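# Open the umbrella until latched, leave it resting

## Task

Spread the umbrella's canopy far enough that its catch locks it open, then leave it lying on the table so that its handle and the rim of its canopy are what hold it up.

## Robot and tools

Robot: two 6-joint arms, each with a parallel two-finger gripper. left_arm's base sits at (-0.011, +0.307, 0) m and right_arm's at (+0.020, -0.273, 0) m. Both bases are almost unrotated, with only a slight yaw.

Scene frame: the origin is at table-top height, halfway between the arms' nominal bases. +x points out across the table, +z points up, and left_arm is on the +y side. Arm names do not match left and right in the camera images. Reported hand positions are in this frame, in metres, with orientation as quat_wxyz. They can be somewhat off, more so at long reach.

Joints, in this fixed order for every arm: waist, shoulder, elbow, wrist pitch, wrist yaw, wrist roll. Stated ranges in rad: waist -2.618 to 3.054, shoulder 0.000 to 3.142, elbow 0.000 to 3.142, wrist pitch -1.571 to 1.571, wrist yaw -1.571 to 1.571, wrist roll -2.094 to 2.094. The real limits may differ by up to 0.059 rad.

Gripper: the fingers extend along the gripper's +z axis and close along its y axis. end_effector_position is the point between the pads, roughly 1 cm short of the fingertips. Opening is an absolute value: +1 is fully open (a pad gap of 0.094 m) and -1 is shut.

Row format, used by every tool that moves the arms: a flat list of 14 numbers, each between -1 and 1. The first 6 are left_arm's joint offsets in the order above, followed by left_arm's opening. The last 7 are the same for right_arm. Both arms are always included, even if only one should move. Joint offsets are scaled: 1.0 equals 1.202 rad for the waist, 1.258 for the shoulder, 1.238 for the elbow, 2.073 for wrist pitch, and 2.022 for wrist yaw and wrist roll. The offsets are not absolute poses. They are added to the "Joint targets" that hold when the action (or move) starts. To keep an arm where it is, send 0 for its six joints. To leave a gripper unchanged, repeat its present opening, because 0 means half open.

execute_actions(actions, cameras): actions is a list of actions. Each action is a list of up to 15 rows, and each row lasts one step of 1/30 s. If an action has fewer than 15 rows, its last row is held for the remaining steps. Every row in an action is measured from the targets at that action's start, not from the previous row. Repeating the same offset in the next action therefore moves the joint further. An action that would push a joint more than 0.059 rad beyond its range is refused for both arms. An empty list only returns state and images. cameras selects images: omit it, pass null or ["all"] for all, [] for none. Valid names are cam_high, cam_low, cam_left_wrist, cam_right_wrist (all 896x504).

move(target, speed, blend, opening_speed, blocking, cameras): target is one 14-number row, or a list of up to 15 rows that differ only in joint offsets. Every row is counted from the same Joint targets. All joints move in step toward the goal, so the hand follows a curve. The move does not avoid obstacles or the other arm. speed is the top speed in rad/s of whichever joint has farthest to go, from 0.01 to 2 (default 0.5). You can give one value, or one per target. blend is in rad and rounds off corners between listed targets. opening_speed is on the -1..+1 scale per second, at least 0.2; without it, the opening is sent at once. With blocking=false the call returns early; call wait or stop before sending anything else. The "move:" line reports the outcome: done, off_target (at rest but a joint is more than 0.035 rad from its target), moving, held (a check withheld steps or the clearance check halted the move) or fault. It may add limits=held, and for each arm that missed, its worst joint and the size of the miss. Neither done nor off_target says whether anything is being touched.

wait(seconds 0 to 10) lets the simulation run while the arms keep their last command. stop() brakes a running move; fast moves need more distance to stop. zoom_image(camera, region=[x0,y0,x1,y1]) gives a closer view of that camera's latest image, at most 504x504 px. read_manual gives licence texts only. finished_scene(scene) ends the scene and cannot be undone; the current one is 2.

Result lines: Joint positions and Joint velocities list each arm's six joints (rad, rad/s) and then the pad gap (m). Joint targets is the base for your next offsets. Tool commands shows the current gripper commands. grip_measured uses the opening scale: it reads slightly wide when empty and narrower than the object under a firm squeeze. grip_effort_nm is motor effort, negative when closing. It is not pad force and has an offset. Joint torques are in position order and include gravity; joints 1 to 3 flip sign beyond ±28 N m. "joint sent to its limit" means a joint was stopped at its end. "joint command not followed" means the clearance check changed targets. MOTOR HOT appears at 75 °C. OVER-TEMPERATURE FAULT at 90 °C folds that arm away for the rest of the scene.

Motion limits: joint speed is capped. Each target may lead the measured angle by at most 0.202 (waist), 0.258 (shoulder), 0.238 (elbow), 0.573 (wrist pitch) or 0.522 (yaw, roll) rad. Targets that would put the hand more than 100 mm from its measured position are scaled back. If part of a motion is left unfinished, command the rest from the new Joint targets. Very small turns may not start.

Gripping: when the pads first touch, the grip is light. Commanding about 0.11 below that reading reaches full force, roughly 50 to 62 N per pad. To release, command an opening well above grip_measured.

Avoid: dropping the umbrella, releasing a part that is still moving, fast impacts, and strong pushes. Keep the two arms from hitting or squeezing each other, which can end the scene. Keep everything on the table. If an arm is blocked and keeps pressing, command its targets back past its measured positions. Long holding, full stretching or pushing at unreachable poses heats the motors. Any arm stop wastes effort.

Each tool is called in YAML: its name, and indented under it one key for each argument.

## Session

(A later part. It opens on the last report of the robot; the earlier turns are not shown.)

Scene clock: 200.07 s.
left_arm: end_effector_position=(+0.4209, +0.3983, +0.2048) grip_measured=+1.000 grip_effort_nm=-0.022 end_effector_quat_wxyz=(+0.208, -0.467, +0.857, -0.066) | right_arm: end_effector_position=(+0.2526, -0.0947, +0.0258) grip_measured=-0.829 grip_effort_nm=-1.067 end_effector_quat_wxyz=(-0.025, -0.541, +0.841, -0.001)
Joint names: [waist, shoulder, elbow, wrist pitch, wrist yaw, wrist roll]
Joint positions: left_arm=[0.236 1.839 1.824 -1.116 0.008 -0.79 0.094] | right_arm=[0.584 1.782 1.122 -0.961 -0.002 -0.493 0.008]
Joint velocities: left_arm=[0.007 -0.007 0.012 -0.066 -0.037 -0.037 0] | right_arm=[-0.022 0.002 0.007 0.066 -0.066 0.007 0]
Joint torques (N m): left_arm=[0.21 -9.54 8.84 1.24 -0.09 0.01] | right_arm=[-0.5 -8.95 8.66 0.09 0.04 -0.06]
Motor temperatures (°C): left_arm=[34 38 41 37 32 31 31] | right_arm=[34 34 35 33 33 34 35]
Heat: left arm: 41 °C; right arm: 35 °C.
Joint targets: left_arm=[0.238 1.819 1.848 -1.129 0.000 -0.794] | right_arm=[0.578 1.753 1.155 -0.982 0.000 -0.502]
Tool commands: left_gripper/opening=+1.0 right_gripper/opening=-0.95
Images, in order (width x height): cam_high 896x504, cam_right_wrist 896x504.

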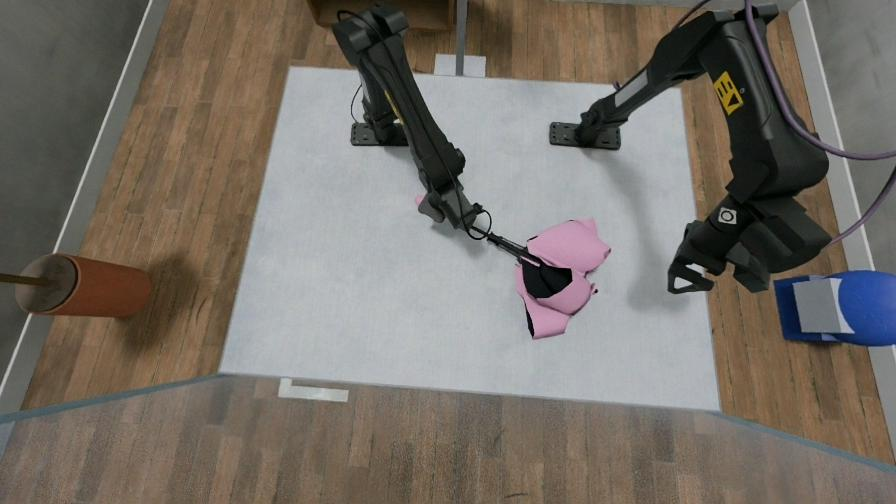

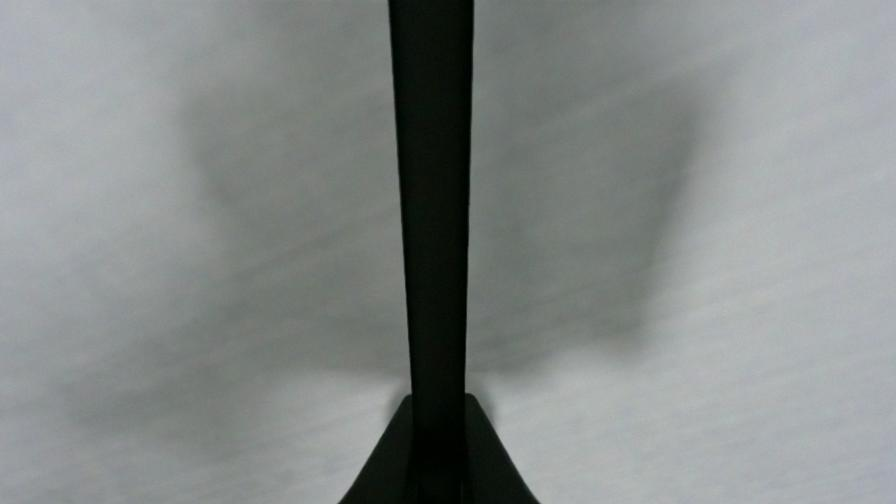

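move:
  target: [0, 0, 0, 0, 0, 0, 1, -0.4168, 0, 0, 0, 0, -0.3705, -0.95]
  speed: 0.5
  cameras: ["cam_high", "cam_low", "cam_left_wrist"]

Scene clock: 203.43 s.
left_arm: end_effector_position=(+0.4209, +0.3983, +0.2048) grip_measured=+1.000 grip_effort_nm=-0.022 end_effector_quat_wxyz=(+0.208, -0.467, +0.857, -0.066) | right_arm: end_effector_position=(+0.3090, -0.2324, +0.0259) grip_measured=-0.829 grip_effort_nm=-1.053 end_effector_quat_wxyz=(-0.028, -0.634, +0.773, +0.009)
Joint names: [waist, shoulder, elbow, wrist pitch, wrist yaw, wrist roll]
Joint positions: left_arm=[0.236 1.839 1.824 -1.116 0.008 -0.79 0.094] | right_arm=[0.078 1.782 1.122 -0.967 0.013 -1.229 0.008]
Joint velocities: left_arm=[0.007 -0.022 -0.017 0.007 0.007 -0.022 0] | right_arm=[-0.007 0.002 -0.017 0.022 0.022 -0.037 0]
Joint torques (N m): left_arm=[0.23 -9.54 8.83 1.25 -0.09 0.01] | right_arm=[-0.06 -8.95 8.69 0.13 -0.13 -0.21]
Motor temperatures (°C): left_arm=[34 38 41 37 32 31 31] | right_arm=[34 35 35 33 33 34 35]
Heat: left arm: 41 °C; right arm: 35 °C.
Joint targets: left_arm=[0.238 1.819 1.848 -1.129 0.000 -0.794] | right_arm=[0.077 1.753 1.155 -0.982 0.000 -1.251]
move: done
Images, in order (width x height): cam_high 896x504, cam_low 896x504, cam_left_wrist 896x504.

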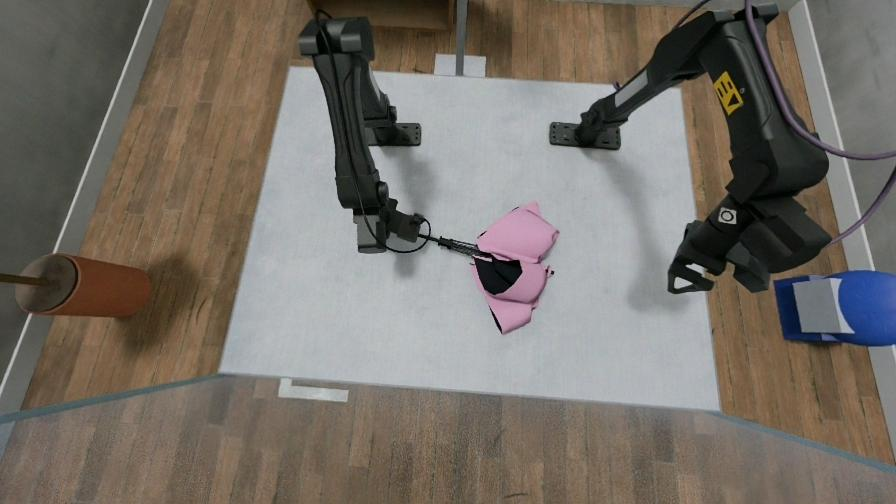

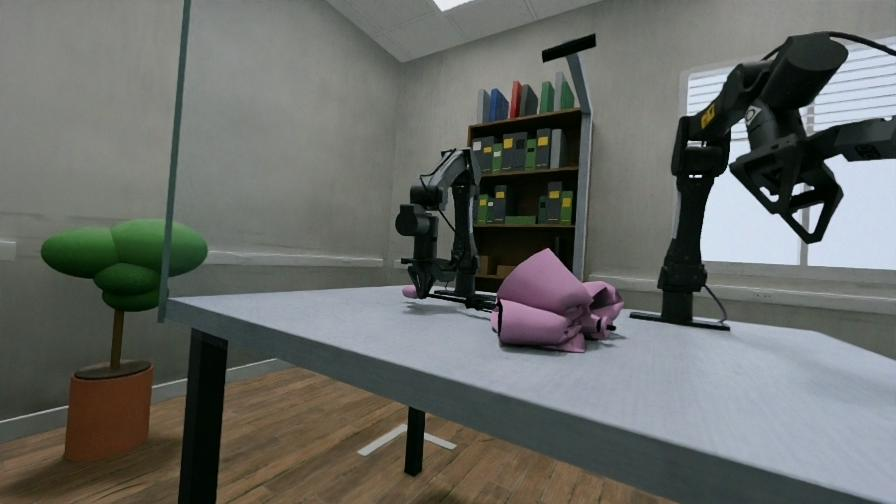

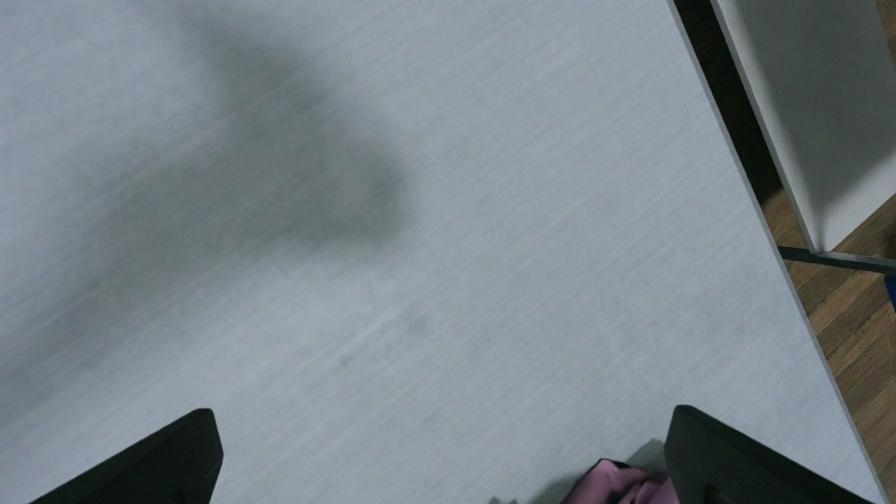

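zoom_image:
  camera: "cam_high"
  region: [330, 180, 610, 340]

zoom_image:
  camera: "cam_high"
  region: [520, 245, 580, 285]

zoom_image:
  camera: "cam_low"
  region: [380, 240, 640, 360]

Scaled by 1.800 from the camera's 896x504 image, which has a finer 1280x720 frame.

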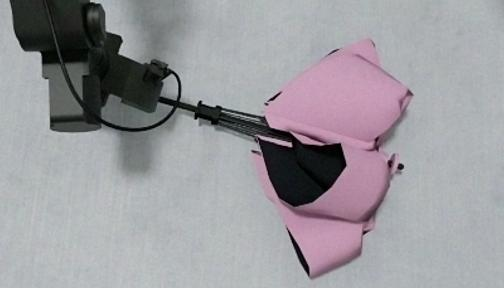

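Scaled by 8.400 from the camera's 896x504 image, which has a finer 1280x720 frame.

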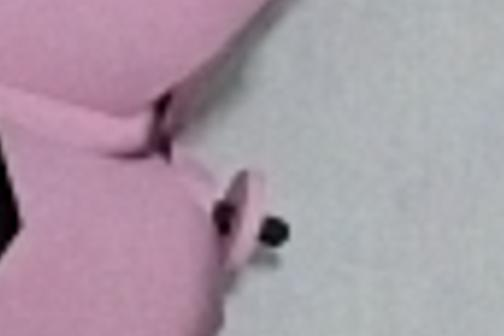

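Scaled by 1.938 from the camera's 896x504 image, which has a finer 1280x720 frame.

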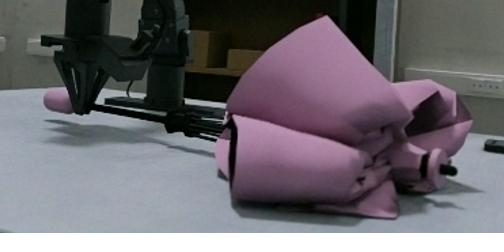

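move:
  target: [0, 0, 0, 0, 0, 0, 1, 0, 0.0095, -0.0162, 0.0145, 0, 0, -0.95]
  speed: 0.1
  cameras: ["cam_low"]

Scene clock: 217.20 s.
left_arm: end_effector_position=(+0.4209, +0.3983, +0.2048) grip_measured=+1.000 grip_effort_nm=-0.022 end_effector_quat_wxyz=(+0.208, -0.467, +0.857, -0.066) | right_arm: end_effector_position=(+0.3095, -0.2325, +0.0259) grip_measured=-0.829 grip_effort_nm=-1.053 end_effector_quat_wxyz=(-0.027, -0.635, +0.772, +0.008)
Joint names: [waist, shoulder, elbow, wrist pitch, wrist yaw, wrist roll]
Joint positions: left_arm=[0.236 1.839 1.824 -1.116 0.008 -0.79 0.094] | right_arm=[0.078 1.782 1.122 -0.965 0.014 -1.232 0.008]
Joint velocities: left_arm=[-0.007 -0.002 -0.007 -0.007 0.022 -0.007 0] | right_arm=[0.012 -0.002 -0.022 -0.022 -0.007 -0.007 0]
Joint torques (N m): left_arm=[0.23 -9.54 8.84 1.25 -0.08 0] | right_arm=[-0.08 -7.95 6.82 0.39 -0.13 -0.17]
Motor temperatures (°C): left_arm=[34 38 41 37 32 31 30] | right_arm=[34 35 36 33 33 34 35]
Heat: left arm: 41 °C; right arm: 36 °C.
Joint targets: left_arm=[0.238 1.819 1.848 -1.129 0.000 -0.794] | right_arm=[0.077 1.765 1.135 -0.952 0.000 -1.251]
move: done
Images, in order (width x height): cam_low 896x504.

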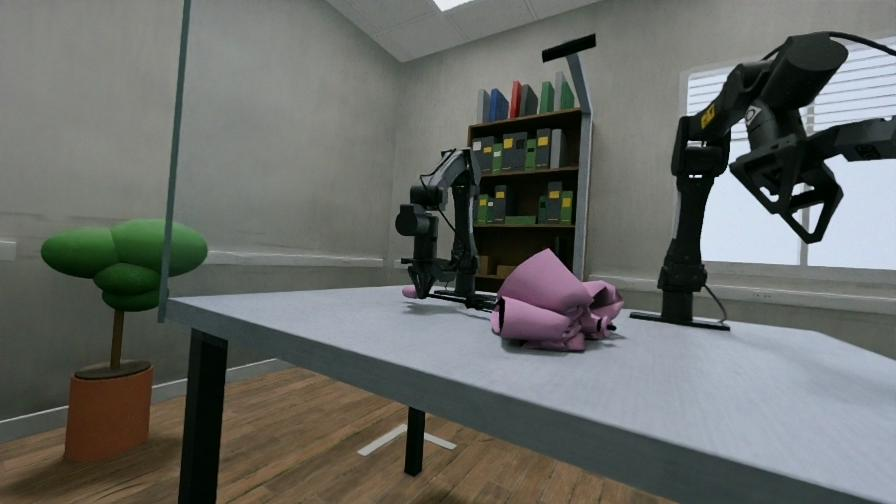

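move:
  target: [0, 0, 0, 0, 0, 0, 1, 0, 0.014, -0.016, 0.012, 0, 0, -0.95]
  speed: 0.1
  cameras: ["cam_low"]

zoom_image:
  camera: "cam_low"
  region: [380, 240, 640, 360]

Scene clock: 219.50 s.
left_arm: end_effector_position=(+0.4209, +0.3983, +0.2048) grip_measured=+1.000 grip_effort_nm=-0.017 end_effector_quat_wxyz=(+0.208, -0.467, +0.857, -0.066) | right_arm: end_effector_position=(+0.3127, -0.2325, +0.0258) grip_measured=-0.829 grip_effort_nm=-1.062 end_effector_quat_wxyz=(-0.022, -0.639, +0.769, +0.004)
Joint names: [waist, shoulder, elbow, wrist pitch, wrist yaw, wrist roll]
Joint positions: left_arm=[0.236 1.839 1.824 -1.116 0.008 -0.79 0.094] | right_arm=[0.078 1.782 1.122 -0.952 0.017 -1.241 0.008]
Joint velocities: left_arm=[-0.007 -0.012 -0.007 -0.022 -0.037 0.022 0] | right_arm=[0.012 -0.007 -0.002 0.037 0.007 -0.022 -0.002]
Joint torques (N m): left_arm=[0.21 -9.54 8.83 1.24 -0.09 0] | right_arm=[-0.12 -6.6 5.22 0.52 -0.16 -0.08]
Motor temperatures (°C): left_arm=[34 38 41 37 32 31 30] | right_arm=[34 35 36 33 33 34 35]
Heat: left arm: 41 °C; right arm: 36 °C.
Joint targets: left_arm=[0.238 1.819 1.848 -1.129 0.000 -0.794] | right_arm=[0.077 1.782 1.115 -0.927 0.000 -1.251]
move: done
Images, in order (width x height): cam_low 896x504.

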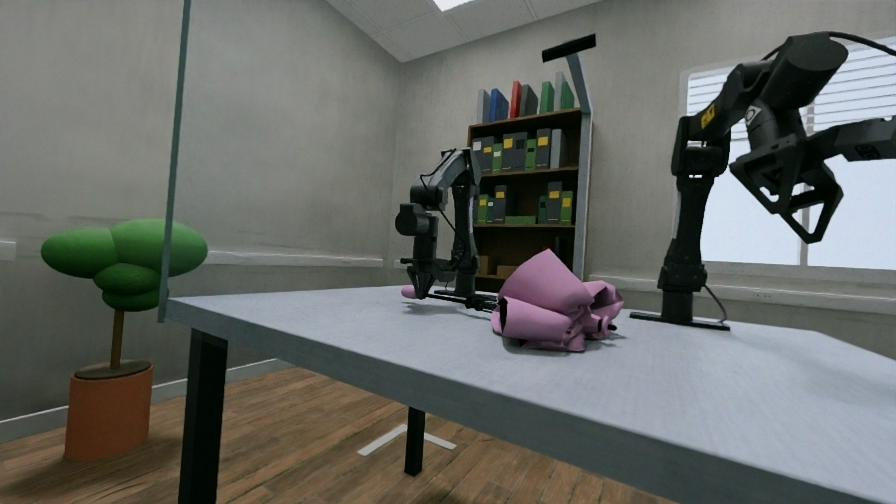

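Scaled by 1.938 from the camera's 896x504 image, which has a finer 1280x720 frame.

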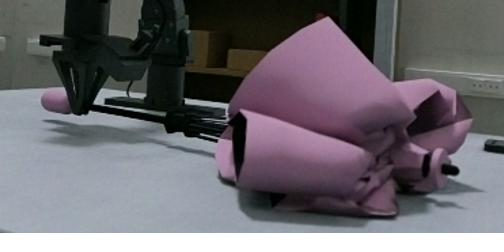

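move:
  target: [0, 0, 0, 0, 0, 0, 1, 0, 0, 0, 0, 0, 0, -0.4]
  opening_speed: 0.5
  cameras: ["cam_low", "cam_right_wrist", "cam_high"]

zoom_image:
  camera: "cam_low"
  region: [380, 240, 640, 360]

Scene clock: 223.47 s.
left_arm: end_effector_position=(+0.4209, +0.3983, +0.2048) grip_measured=+1.000 grip_effort_nm=-0.027 end_effector_quat_wxyz=(+0.208, -0.467, +0.857, -0.066) | right_arm: end_effector_position=(+0.3154, -0.2322, +0.0257) grip_measured=-0.402 grip_effort_nm=0.085 end_effector_quat_wxyz=(-0.017, -0.639, +0.769, +0.001)
Joint names: [waist, shoulder, elbow, wrist pitch, wrist yaw, wrist roll]
Joint positions: left_arm=[0.236 1.839 1.824 -1.116 0.008 -0.79 0.094] | right_arm=[0.078 1.782 1.122 -0.941 0.017 -1.242 0.028]
Joint velocities: left_arm=[-0.007 0.002 -0.017 0.037 0.022 0.022 0] | right_arm=[-0.012 -0.012 -0.007 -0.007 -0.037 0.007 0]
Joint torques (N m): left_arm=[0.21 -9.52 8.85 1.24 -0.08 0] | right_arm=[-0.09 -6.61 5.16 0.43 -0.15 -0.06]
Motor temperatures (°C): left_arm=[34 38 41 37 32 31 30] | right_arm=[34 35 35 33 33 34 35]
Heat: left arm: 41 °C; right arm: 35 °C.
Joint targets: left_arm=[0.238 1.819 1.848 -1.128 0.000 -0.794] | right_arm=[0.077 1.782 1.115 -0.927 0.001 -1.251]
move: done
Images, in order (width x height): cam_high 896x504, cam_low 896x504, cam_right_wrist 896x504.

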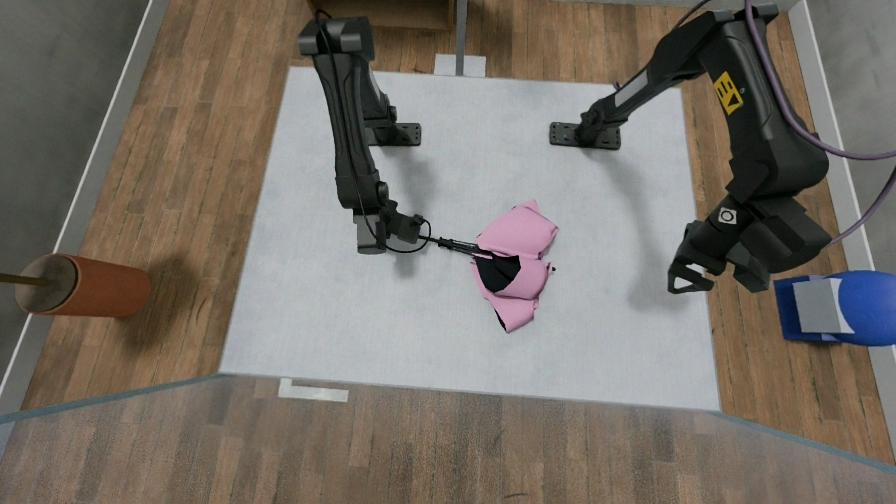

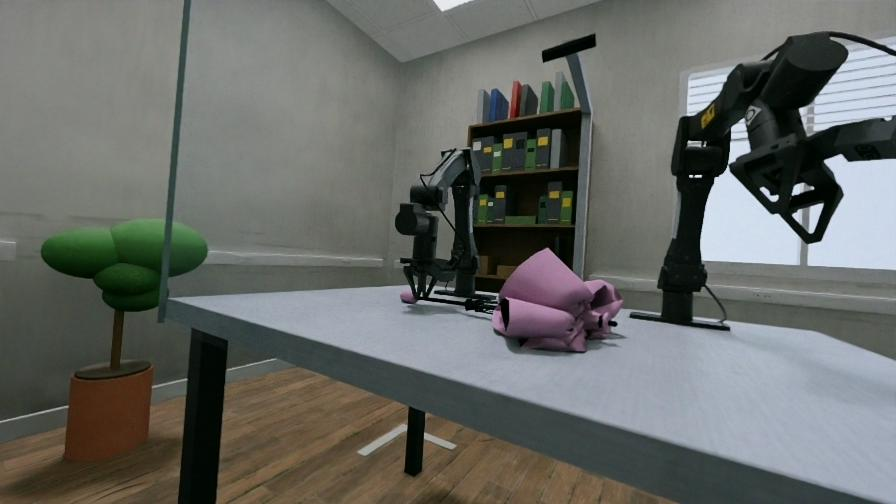

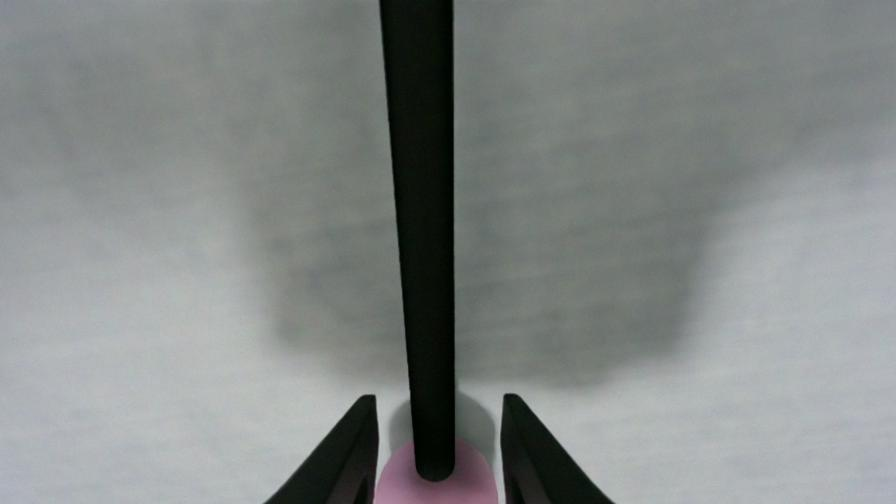

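Scaled by 1.938 from the camera's 896x504 image, which has a finer 1280x720 frame.

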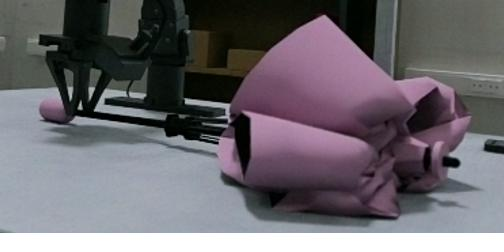

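move:
  target:
    - [0, 0, 0, 0, 0, 0, 1, 0, -0.0543, 0.15, -0.1206, 0, 0, -0.4]
    - [0, 0, 0, 0, 0, 0, 1, 0, -0.0657, 0.33, -0.2350, 0, 0, -0.4]
  speed: 0.4
  blend: 0.05
  cameras: ["cam_low", "cam_right_wrist", "cam_high"]

zoom_image:
  camera: "cam_high"
  region: [360, 180, 600, 340]

Scene clock: 231.20 s.
left_arm: end_effector_position=(+0.4209, +0.3983, +0.2048) grip_measured=+1.000 grip_effort_nm=-0.012 end_effector_quat_wxyz=(+0.208, -0.467, +0.857, -0.066) | right_arm: end_effector_position=(+0.3171, -0.2319, +0.1346) grip_measured=-0.402 grip_effort_nm=0.085 end_effector_quat_wxyz=(-0.026, -0.639, +0.769, +0.006)
Joint names: [waist, shoulder, elbow, wrist pitch, wrist yaw, wrist roll]
Joint positions: left_arm=[0.236 1.839 1.824 -1.116 0.008 -0.79 0.094] | right_arm=[0.078 1.724 1.496 -1.394 0.017 -1.242 0.028]
Joint velocities: left_arm=[0.002 0.012 -0.007 -0.022 -0.066 -0.007 0] | right_arm=[-0.007 -0.012 -0.007 0.022 0.007 -0.037 -0.001]
Joint torques (N m): left_arm=[0.21 -9.51 8.84 1.24 -0.09 0] | right_arm=[-0.05 -8.36 8.65 0.07 -0.17 -0.07]
Motor temperatures (°C): left_arm=[34 38 41 37 32 31 30] | right_arm=[34 35 35 33 33 34 35]
Heat: left arm: 41 °C; right arm: 35 °C.
Joint targets: left_arm=[0.238 1.819 1.848 -1.128 0.000 -0.794] | right_arm=[0.077 1.700 1.523 -1.414 0.001 -1.251]
move: done
Images, in order (width x height): cam_high 896x504, cam_low 896x504, cam_right_wrist 896x504.

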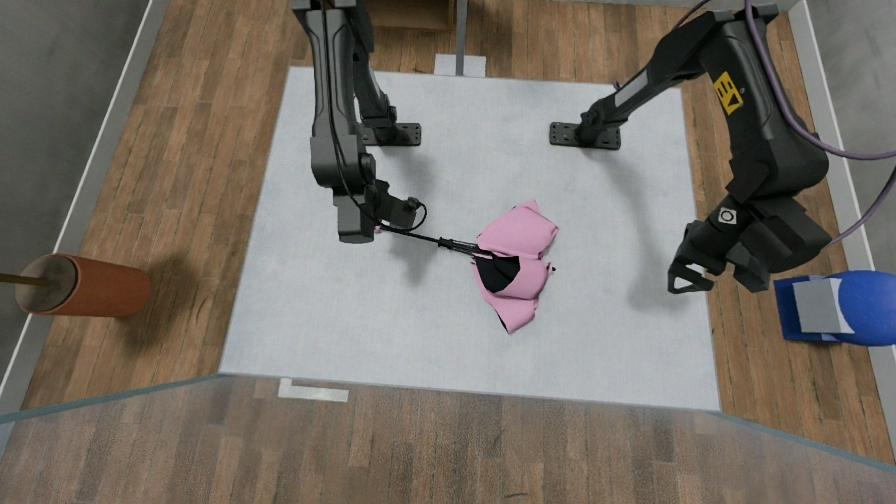

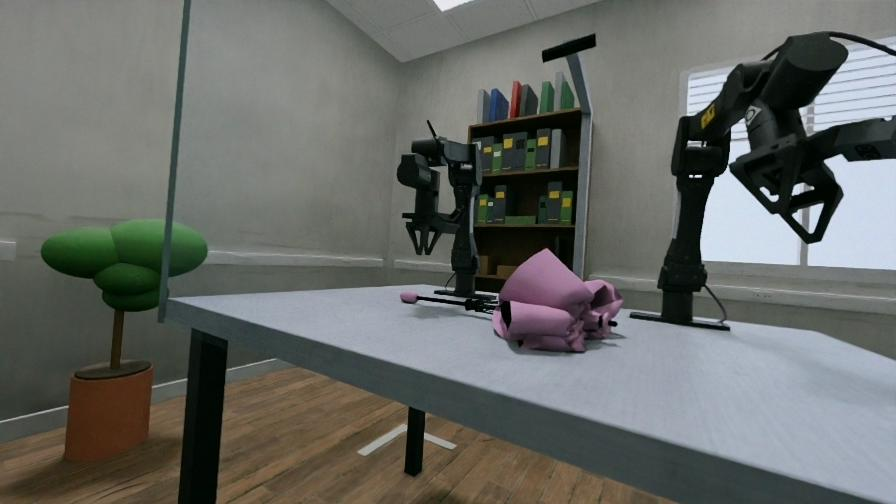

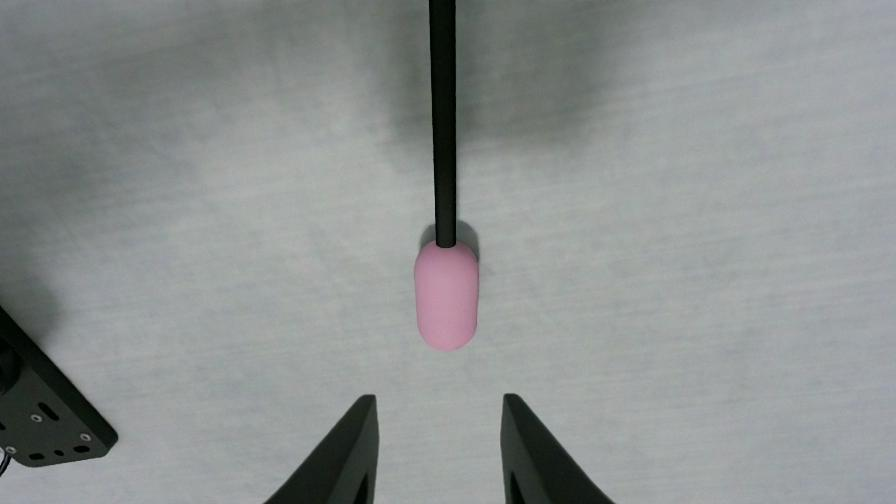

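Scaled by 2.100 from the camera's 896x504 image, which has a finer 1280x720 frame.

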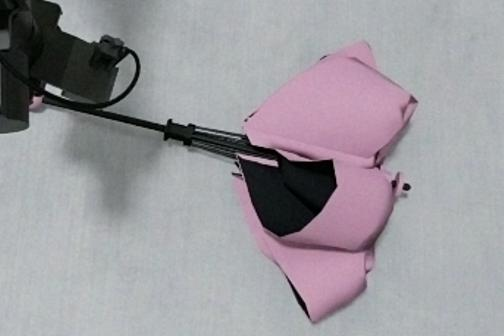

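move:
  target: [-0.2055, 0.3251, 0.1737, -0.1616, 0.1701, -0.3002, 0.2, 0, 0, 0, 0, 0, 0, -0.4]
  speed: 0.5
  cameras: ["cam_high", "cam_left_wrist", "cam_low"]

Scene clock: 249.20 s.
left_arm: end_effector_position=(+0.4035, +0.2336, +0.1097) grip_measured=+0.201 grip_effort_nm=-0.090 end_effector_quat_wxyz=(-0.129, -0.622, +0.764, -0.111) | right_arm: end_effector_position=(+0.3167, -0.2320, +0.1346) grip_measured=-0.402 grip_effort_nm=0.090 end_effector_quat_wxyz=(-0.027, -0.639, +0.769, +0.006)
Joint names: [waist, shoulder, elbow, wrist pitch, wrist yaw, wrist roll]
Joint positions: left_arm=[-0.009 2.209 2.036 -1.448 0.34 -1.394 0.056] | right_arm=[0.078 1.724 1.496 -1.396 0.017 -1.242 0.028]
Joint velocities: left_arm=[0.017 0.007 0.017 -0.051 -0.051 0.007 -0.001] | right_arm=[0.007 -0.007 -0.007 -0.007 0.022 -0.022 -0.001]
Joint torques (N m): left_arm=[0.09 -8.77 8.38 0.22 0.24 -0.02] | right_arm=[-0.1 -8.38 8.59 0.1 -0.16 -0.09]
Motor temperatures (°C): left_arm=[34 39 41 37 32 31 30] | right_arm=[34 36 35 32 33 34 34]
Heat: left arm: 41 °C; right arm: 36 °C.
Joint targets: left_arm=[-0.009 2.229 2.063 -1.463 0.344 -1.401] | right_arm=[0.077 1.700 1.523 -1.414 0.001 -1.251]
move: done
Images, in order (width x height): cam_high 896x504, cam_low 896x504, cam_left_wrist 896x504.

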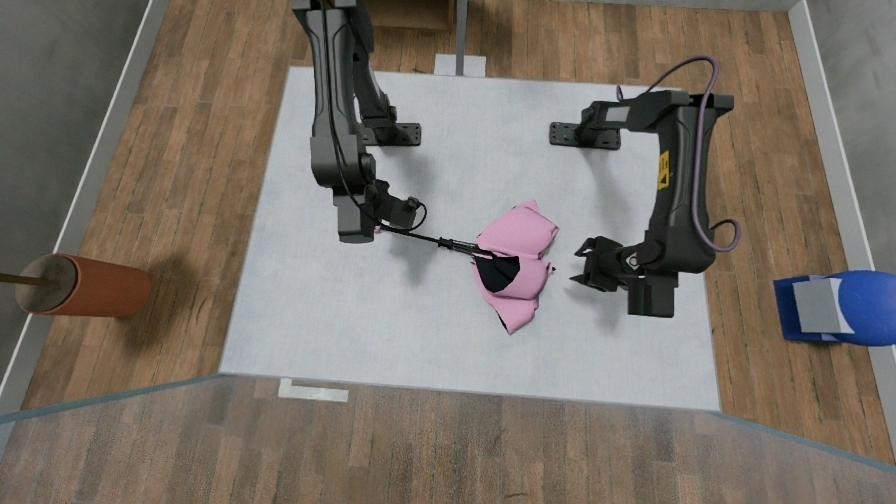

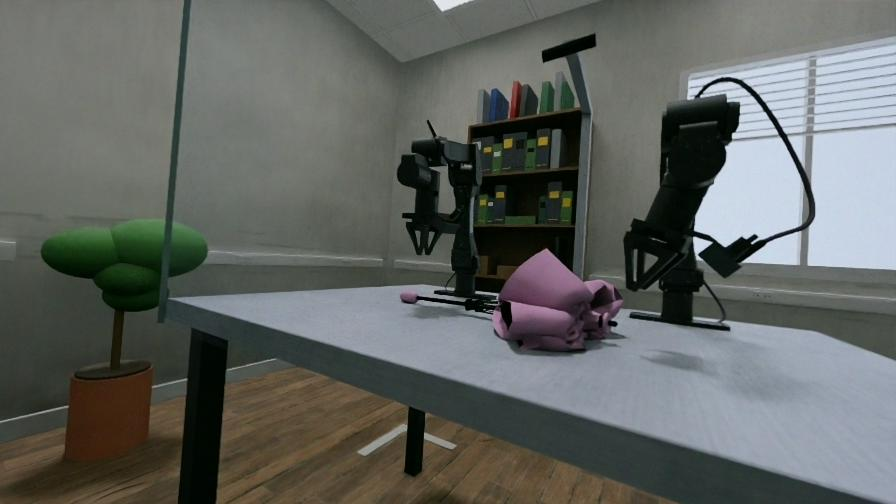

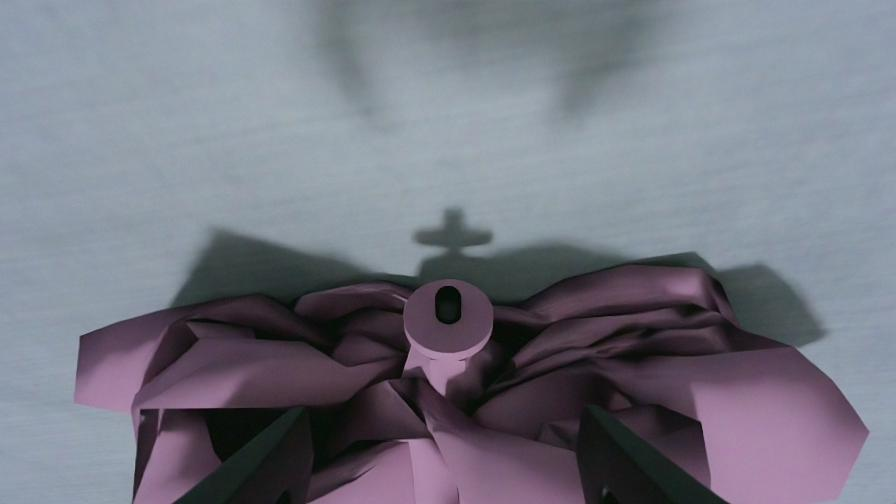

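zoom_image:
  camera: "cam_left_wrist"
  region: [390, 265, 510, 385]

zoom_image:
  camera: "cam_low"
  region: [560, 270, 660, 350]

Scaled by 4.200 from the camera's 896x504 image, which has a finer 1280x720 frame.

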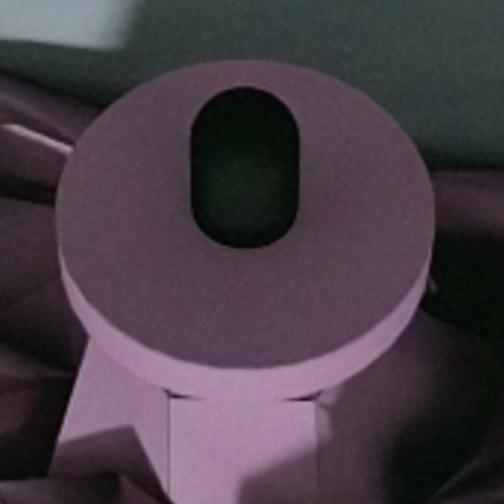

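Scaled by 5.040 from the camera's 896x504 image, which has a finer 1280x720 frame.

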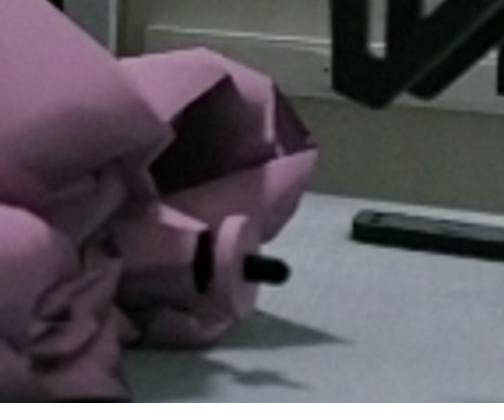

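move:
  target: [0.0012, 0.0087, -0.0792, 0.0449, 0.0341, 0.0025, -0.2, 0, 0, 0, 0, 0, 0, -0.4]
  speed: 0.25
  cameras: ["cam_left_wrist"]

zoom_image:
  camera: "cam_left_wrist"
  region: [370, 300, 530, 460]

Scene clock: 284.27 s.
left_arm: end_effector_position=(+0.4076, +0.2222, +0.0967) grip_measured=-0.199 grip_effort_nm=-0.085 end_effector_quat_wxyz=(-0.148, -0.619, +0.759, -0.139) | right_arm: end_effector_position=(+0.3167, -0.2320, +0.1346) grip_measured=-0.402 grip_effort_nm=0.081 end_effector_quat_wxyz=(-0.027, -0.639, +0.769, +0.006)
Joint names: [waist, shoulder, elbow, wrist pitch, wrist yaw, wrist roll]
Joint positions: left_arm=[-0.009 2.217 1.98 -1.375 0.407 -1.395 0.038] | right_arm=[0.078 1.724 1.496 -1.396 0.017 -1.242 0.028]
Joint velocities: left_arm=[-0.012 0.012 0.007 -0.007 -0.051 -0.037 -0.001] | right_arm=[0.017 0.017 -0.007 -0.037 -0.022 0.007 0.001]
Joint torques (N m): left_arm=[0.21 -8.64 5.05 0.42 0.28 0.03] | right_arm=[-0.1 -8.42 8.62 0.11 -0.16 -0.07]
Motor temperatures (°C): left_arm=[34 39 41 35 32 31 30] | right_arm=[34 37 35 32 33 34 34]
Heat: left arm: 41 °C; right arm: 37 °C.
Joint targets: left_arm=[-0.007 2.239 1.965 -1.370 0.413 -1.396] | right_arm=[0.077 1.700 1.523 -1.414 0.001 -1.251]
move: done
Images, in order (width x height): cam_left_wrist 896x504.

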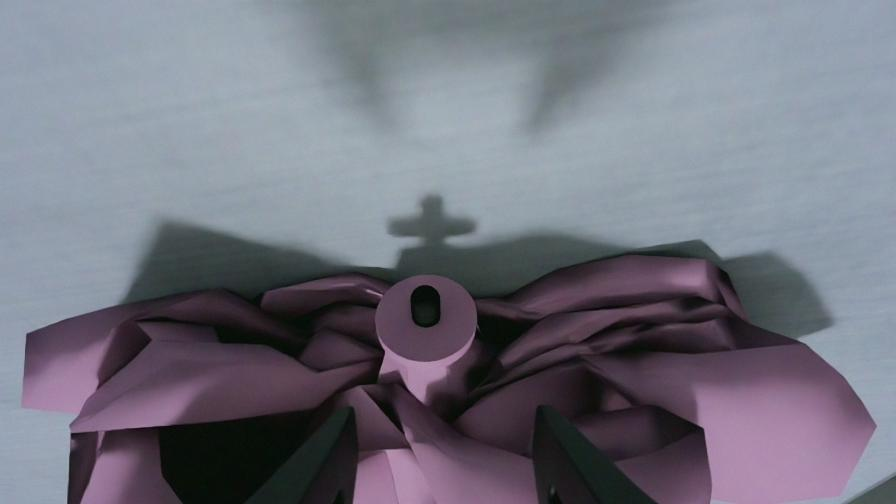

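Scaled by 3.150 from the camera's 896x504 image, which has a finer 1280x720 frame.

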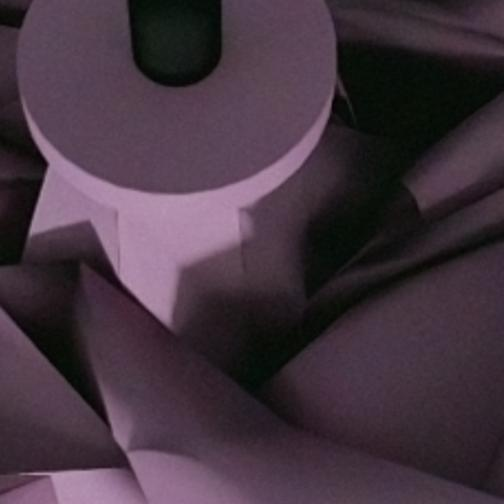

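move:
  target: [-0.0183, 0.0016, -0.1042, 0.0540, 0.0040, -0.0126, -0.2, 0, 0, 0, 0, 0, 0, -0.4]
  speed: 0.2
  cameras: ["cam_left_wrist", "cam_low"]

zoom_image:
  camera: "cam_left_wrist"
  region: [340, 300, 560, 500]

Scene clock: 292.67 s.
left_arm: end_effector_position=(+0.4007, +0.2153, +0.0653) grip_measured=-0.199 grip_effort_nm=-0.090 end_effector_quat_wxyz=(-0.158, -0.622, +0.755, -0.135) | right_arm: end_effector_position=(+0.3166, -0.2320, +0.1346) grip_measured=-0.402 grip_effort_nm=0.081 end_effector_quat_wxyz=(-0.027, -0.639, +0.769, +0.006)
Joint names: [waist, shoulder, elbow, wrist pitch, wrist yaw, wrist roll]
Joint positions: left_arm=[-0.023 2.217 1.852 -1.263 0.415 -1.414 0.038] | right_arm=[0.078 1.724 1.496 -1.396 0.017 -1.242 0.028]
Joint velocities: left_arm=[0.002 -0.012 0.017 0.022 0.007 0.051 -0.001] | right_arm=[-0.007 -0.017 0.007 0.051 -0.037 -0.037 0]
Joint torques (N m): left_arm=[-0.49 -8.4 4.94 0.4 0.28 -0.03] | right_arm=[-0.06 -8.39 8.61 0.1 -0.16 -0.08]
Motor temperatures (°C): left_arm=[34 40 40 35 32 31 30] | right_arm=[34 38 35 32 33 34 34]
Heat: left arm: 40 °C; right arm: 38 °C.
Joint targets: left_arm=[-0.029 2.241 1.836 -1.258 0.421 -1.421] | right_arm=[0.077 1.700 1.523 -1.414 0.001 -1.251]
move: done
Images, in order (width x height): cam_low 896x504, cam_left_wrist 896x504.

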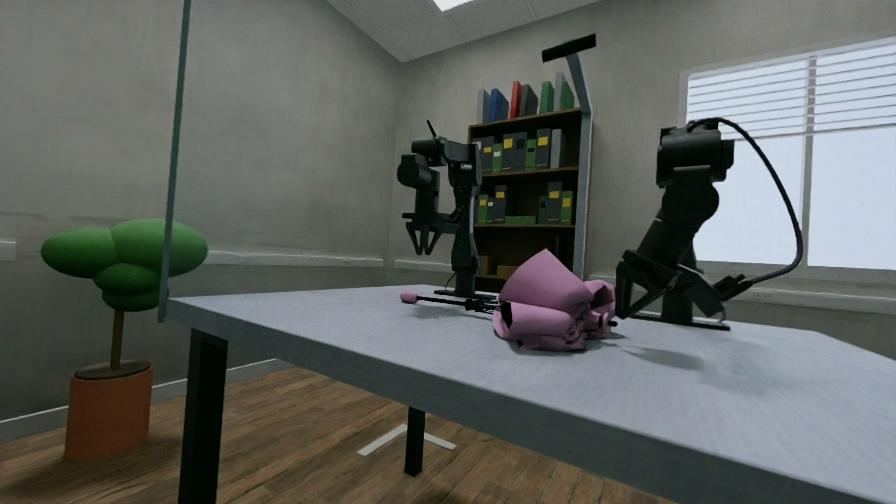

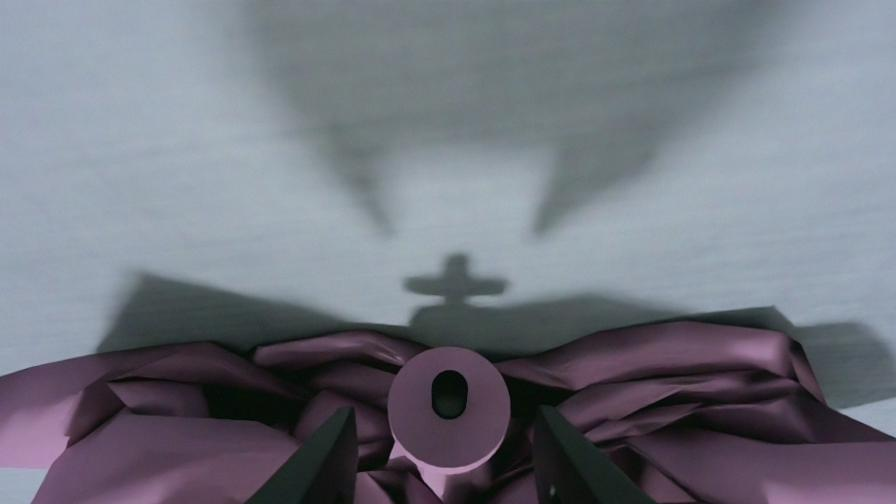

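Scaled by 2.291 from the camera's 896x504 image, which has a finer 1280x720 frame.

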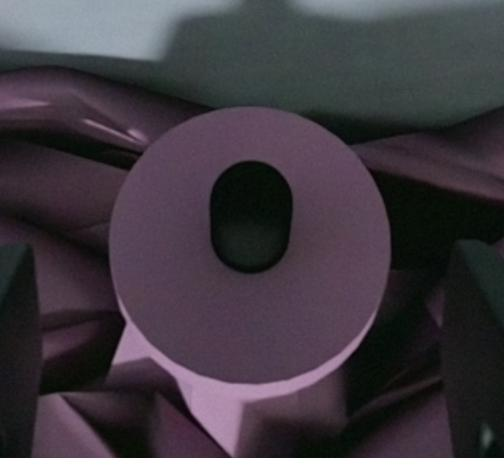

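move:
  target: [-0.0225, 0.0095, -0.0489, 0.0376, 0.0005, -0.0138, -0.2, 0, 0, 0, 0, 0, 0, -0.4]
  speed: 0.12
  cameras: ["cam_left_wrist", "cam_low"]

zoom_image:
  camera: "cam_left_wrist"
  region: [340, 304, 540, 504]

zoom_image:
  camera: "cam_low"
  region: [560, 270, 660, 350]

Scene clock: 306.30 s.
left_arm: end_effector_position=(+0.3992, +0.2038, +0.0457) grip_measured=-0.199 grip_effort_nm=-0.076 end_effector_quat_wxyz=(-0.160, -0.621, +0.755, -0.133) | right_arm: end_effector_position=(+0.3166, -0.2320, +0.1346) grip_measured=-0.402 grip_effort_nm=0.090 end_effector_quat_wxyz=(-0.027, -0.639, +0.769, +0.006)
Joint names: [waist, shoulder, elbow, wrist pitch, wrist yaw, wrist roll]
Joint positions: left_arm=[-0.051 2.228 1.792 -1.185 0.417 -1.442 0.038] | right_arm=[0.078 1.724 1.496 -1.396 0.017 -1.242 0.028]
Joint velocities: left_arm=[-0.012 0.002 -0.007 0.037 -0.051 -0.022 0.001] | right_arm=[-0.002 0.007 -0.017 -0.051 -0.007 -0.051 0]
Joint torques (N m): left_arm=[-0.49 -8.39 4.85 0.42 0.28 -0.03] | right_arm=[-0.09 -8.4 8.64 0.11 -0.16 -0.07]
Motor temperatures (°C): left_arm=[34 40 39 35 32 31 30] | right_arm=[34 38 35 32 33 34 34]
Heat: left arm: 40 °C; right arm: 38 °C.
Joint targets: left_arm=[-0.057 2.254 1.775 -1.180 0.422 -1.449] | right_arm=[0.077 1.700 1.523 -1.414 0.001 -1.251]
move: done
Images, in order (width x height): cam_low 896x504, cam_left_wrist 896x504.

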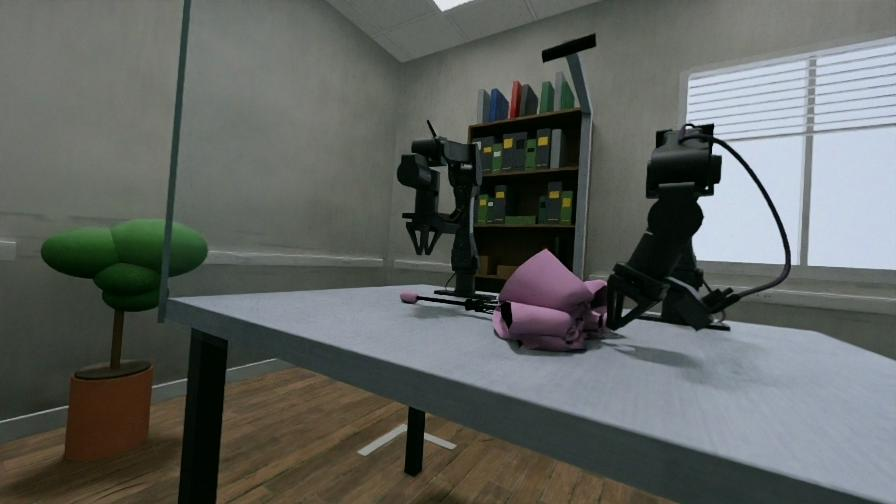

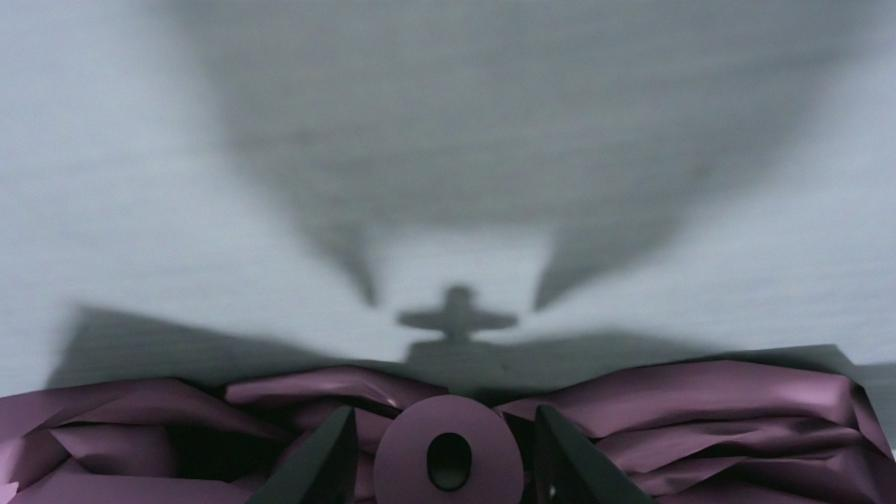

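Scaled by 2.520 from the camera's 896x504 image, which has a finer 1280x720 frame.

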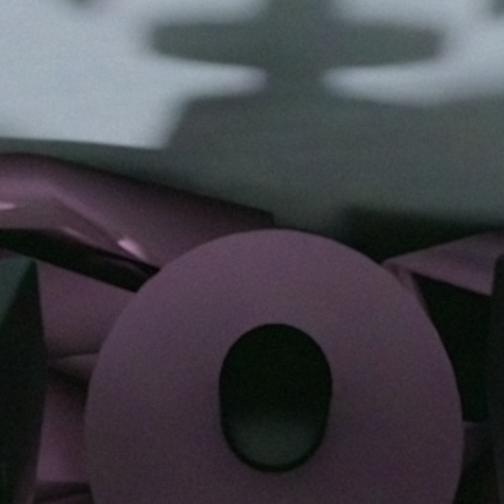

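Scaled by 5.040 from the camera's 896x504 image, which has a finer 1280x720 frame.

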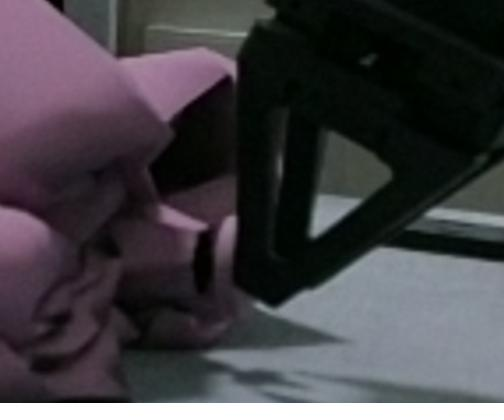

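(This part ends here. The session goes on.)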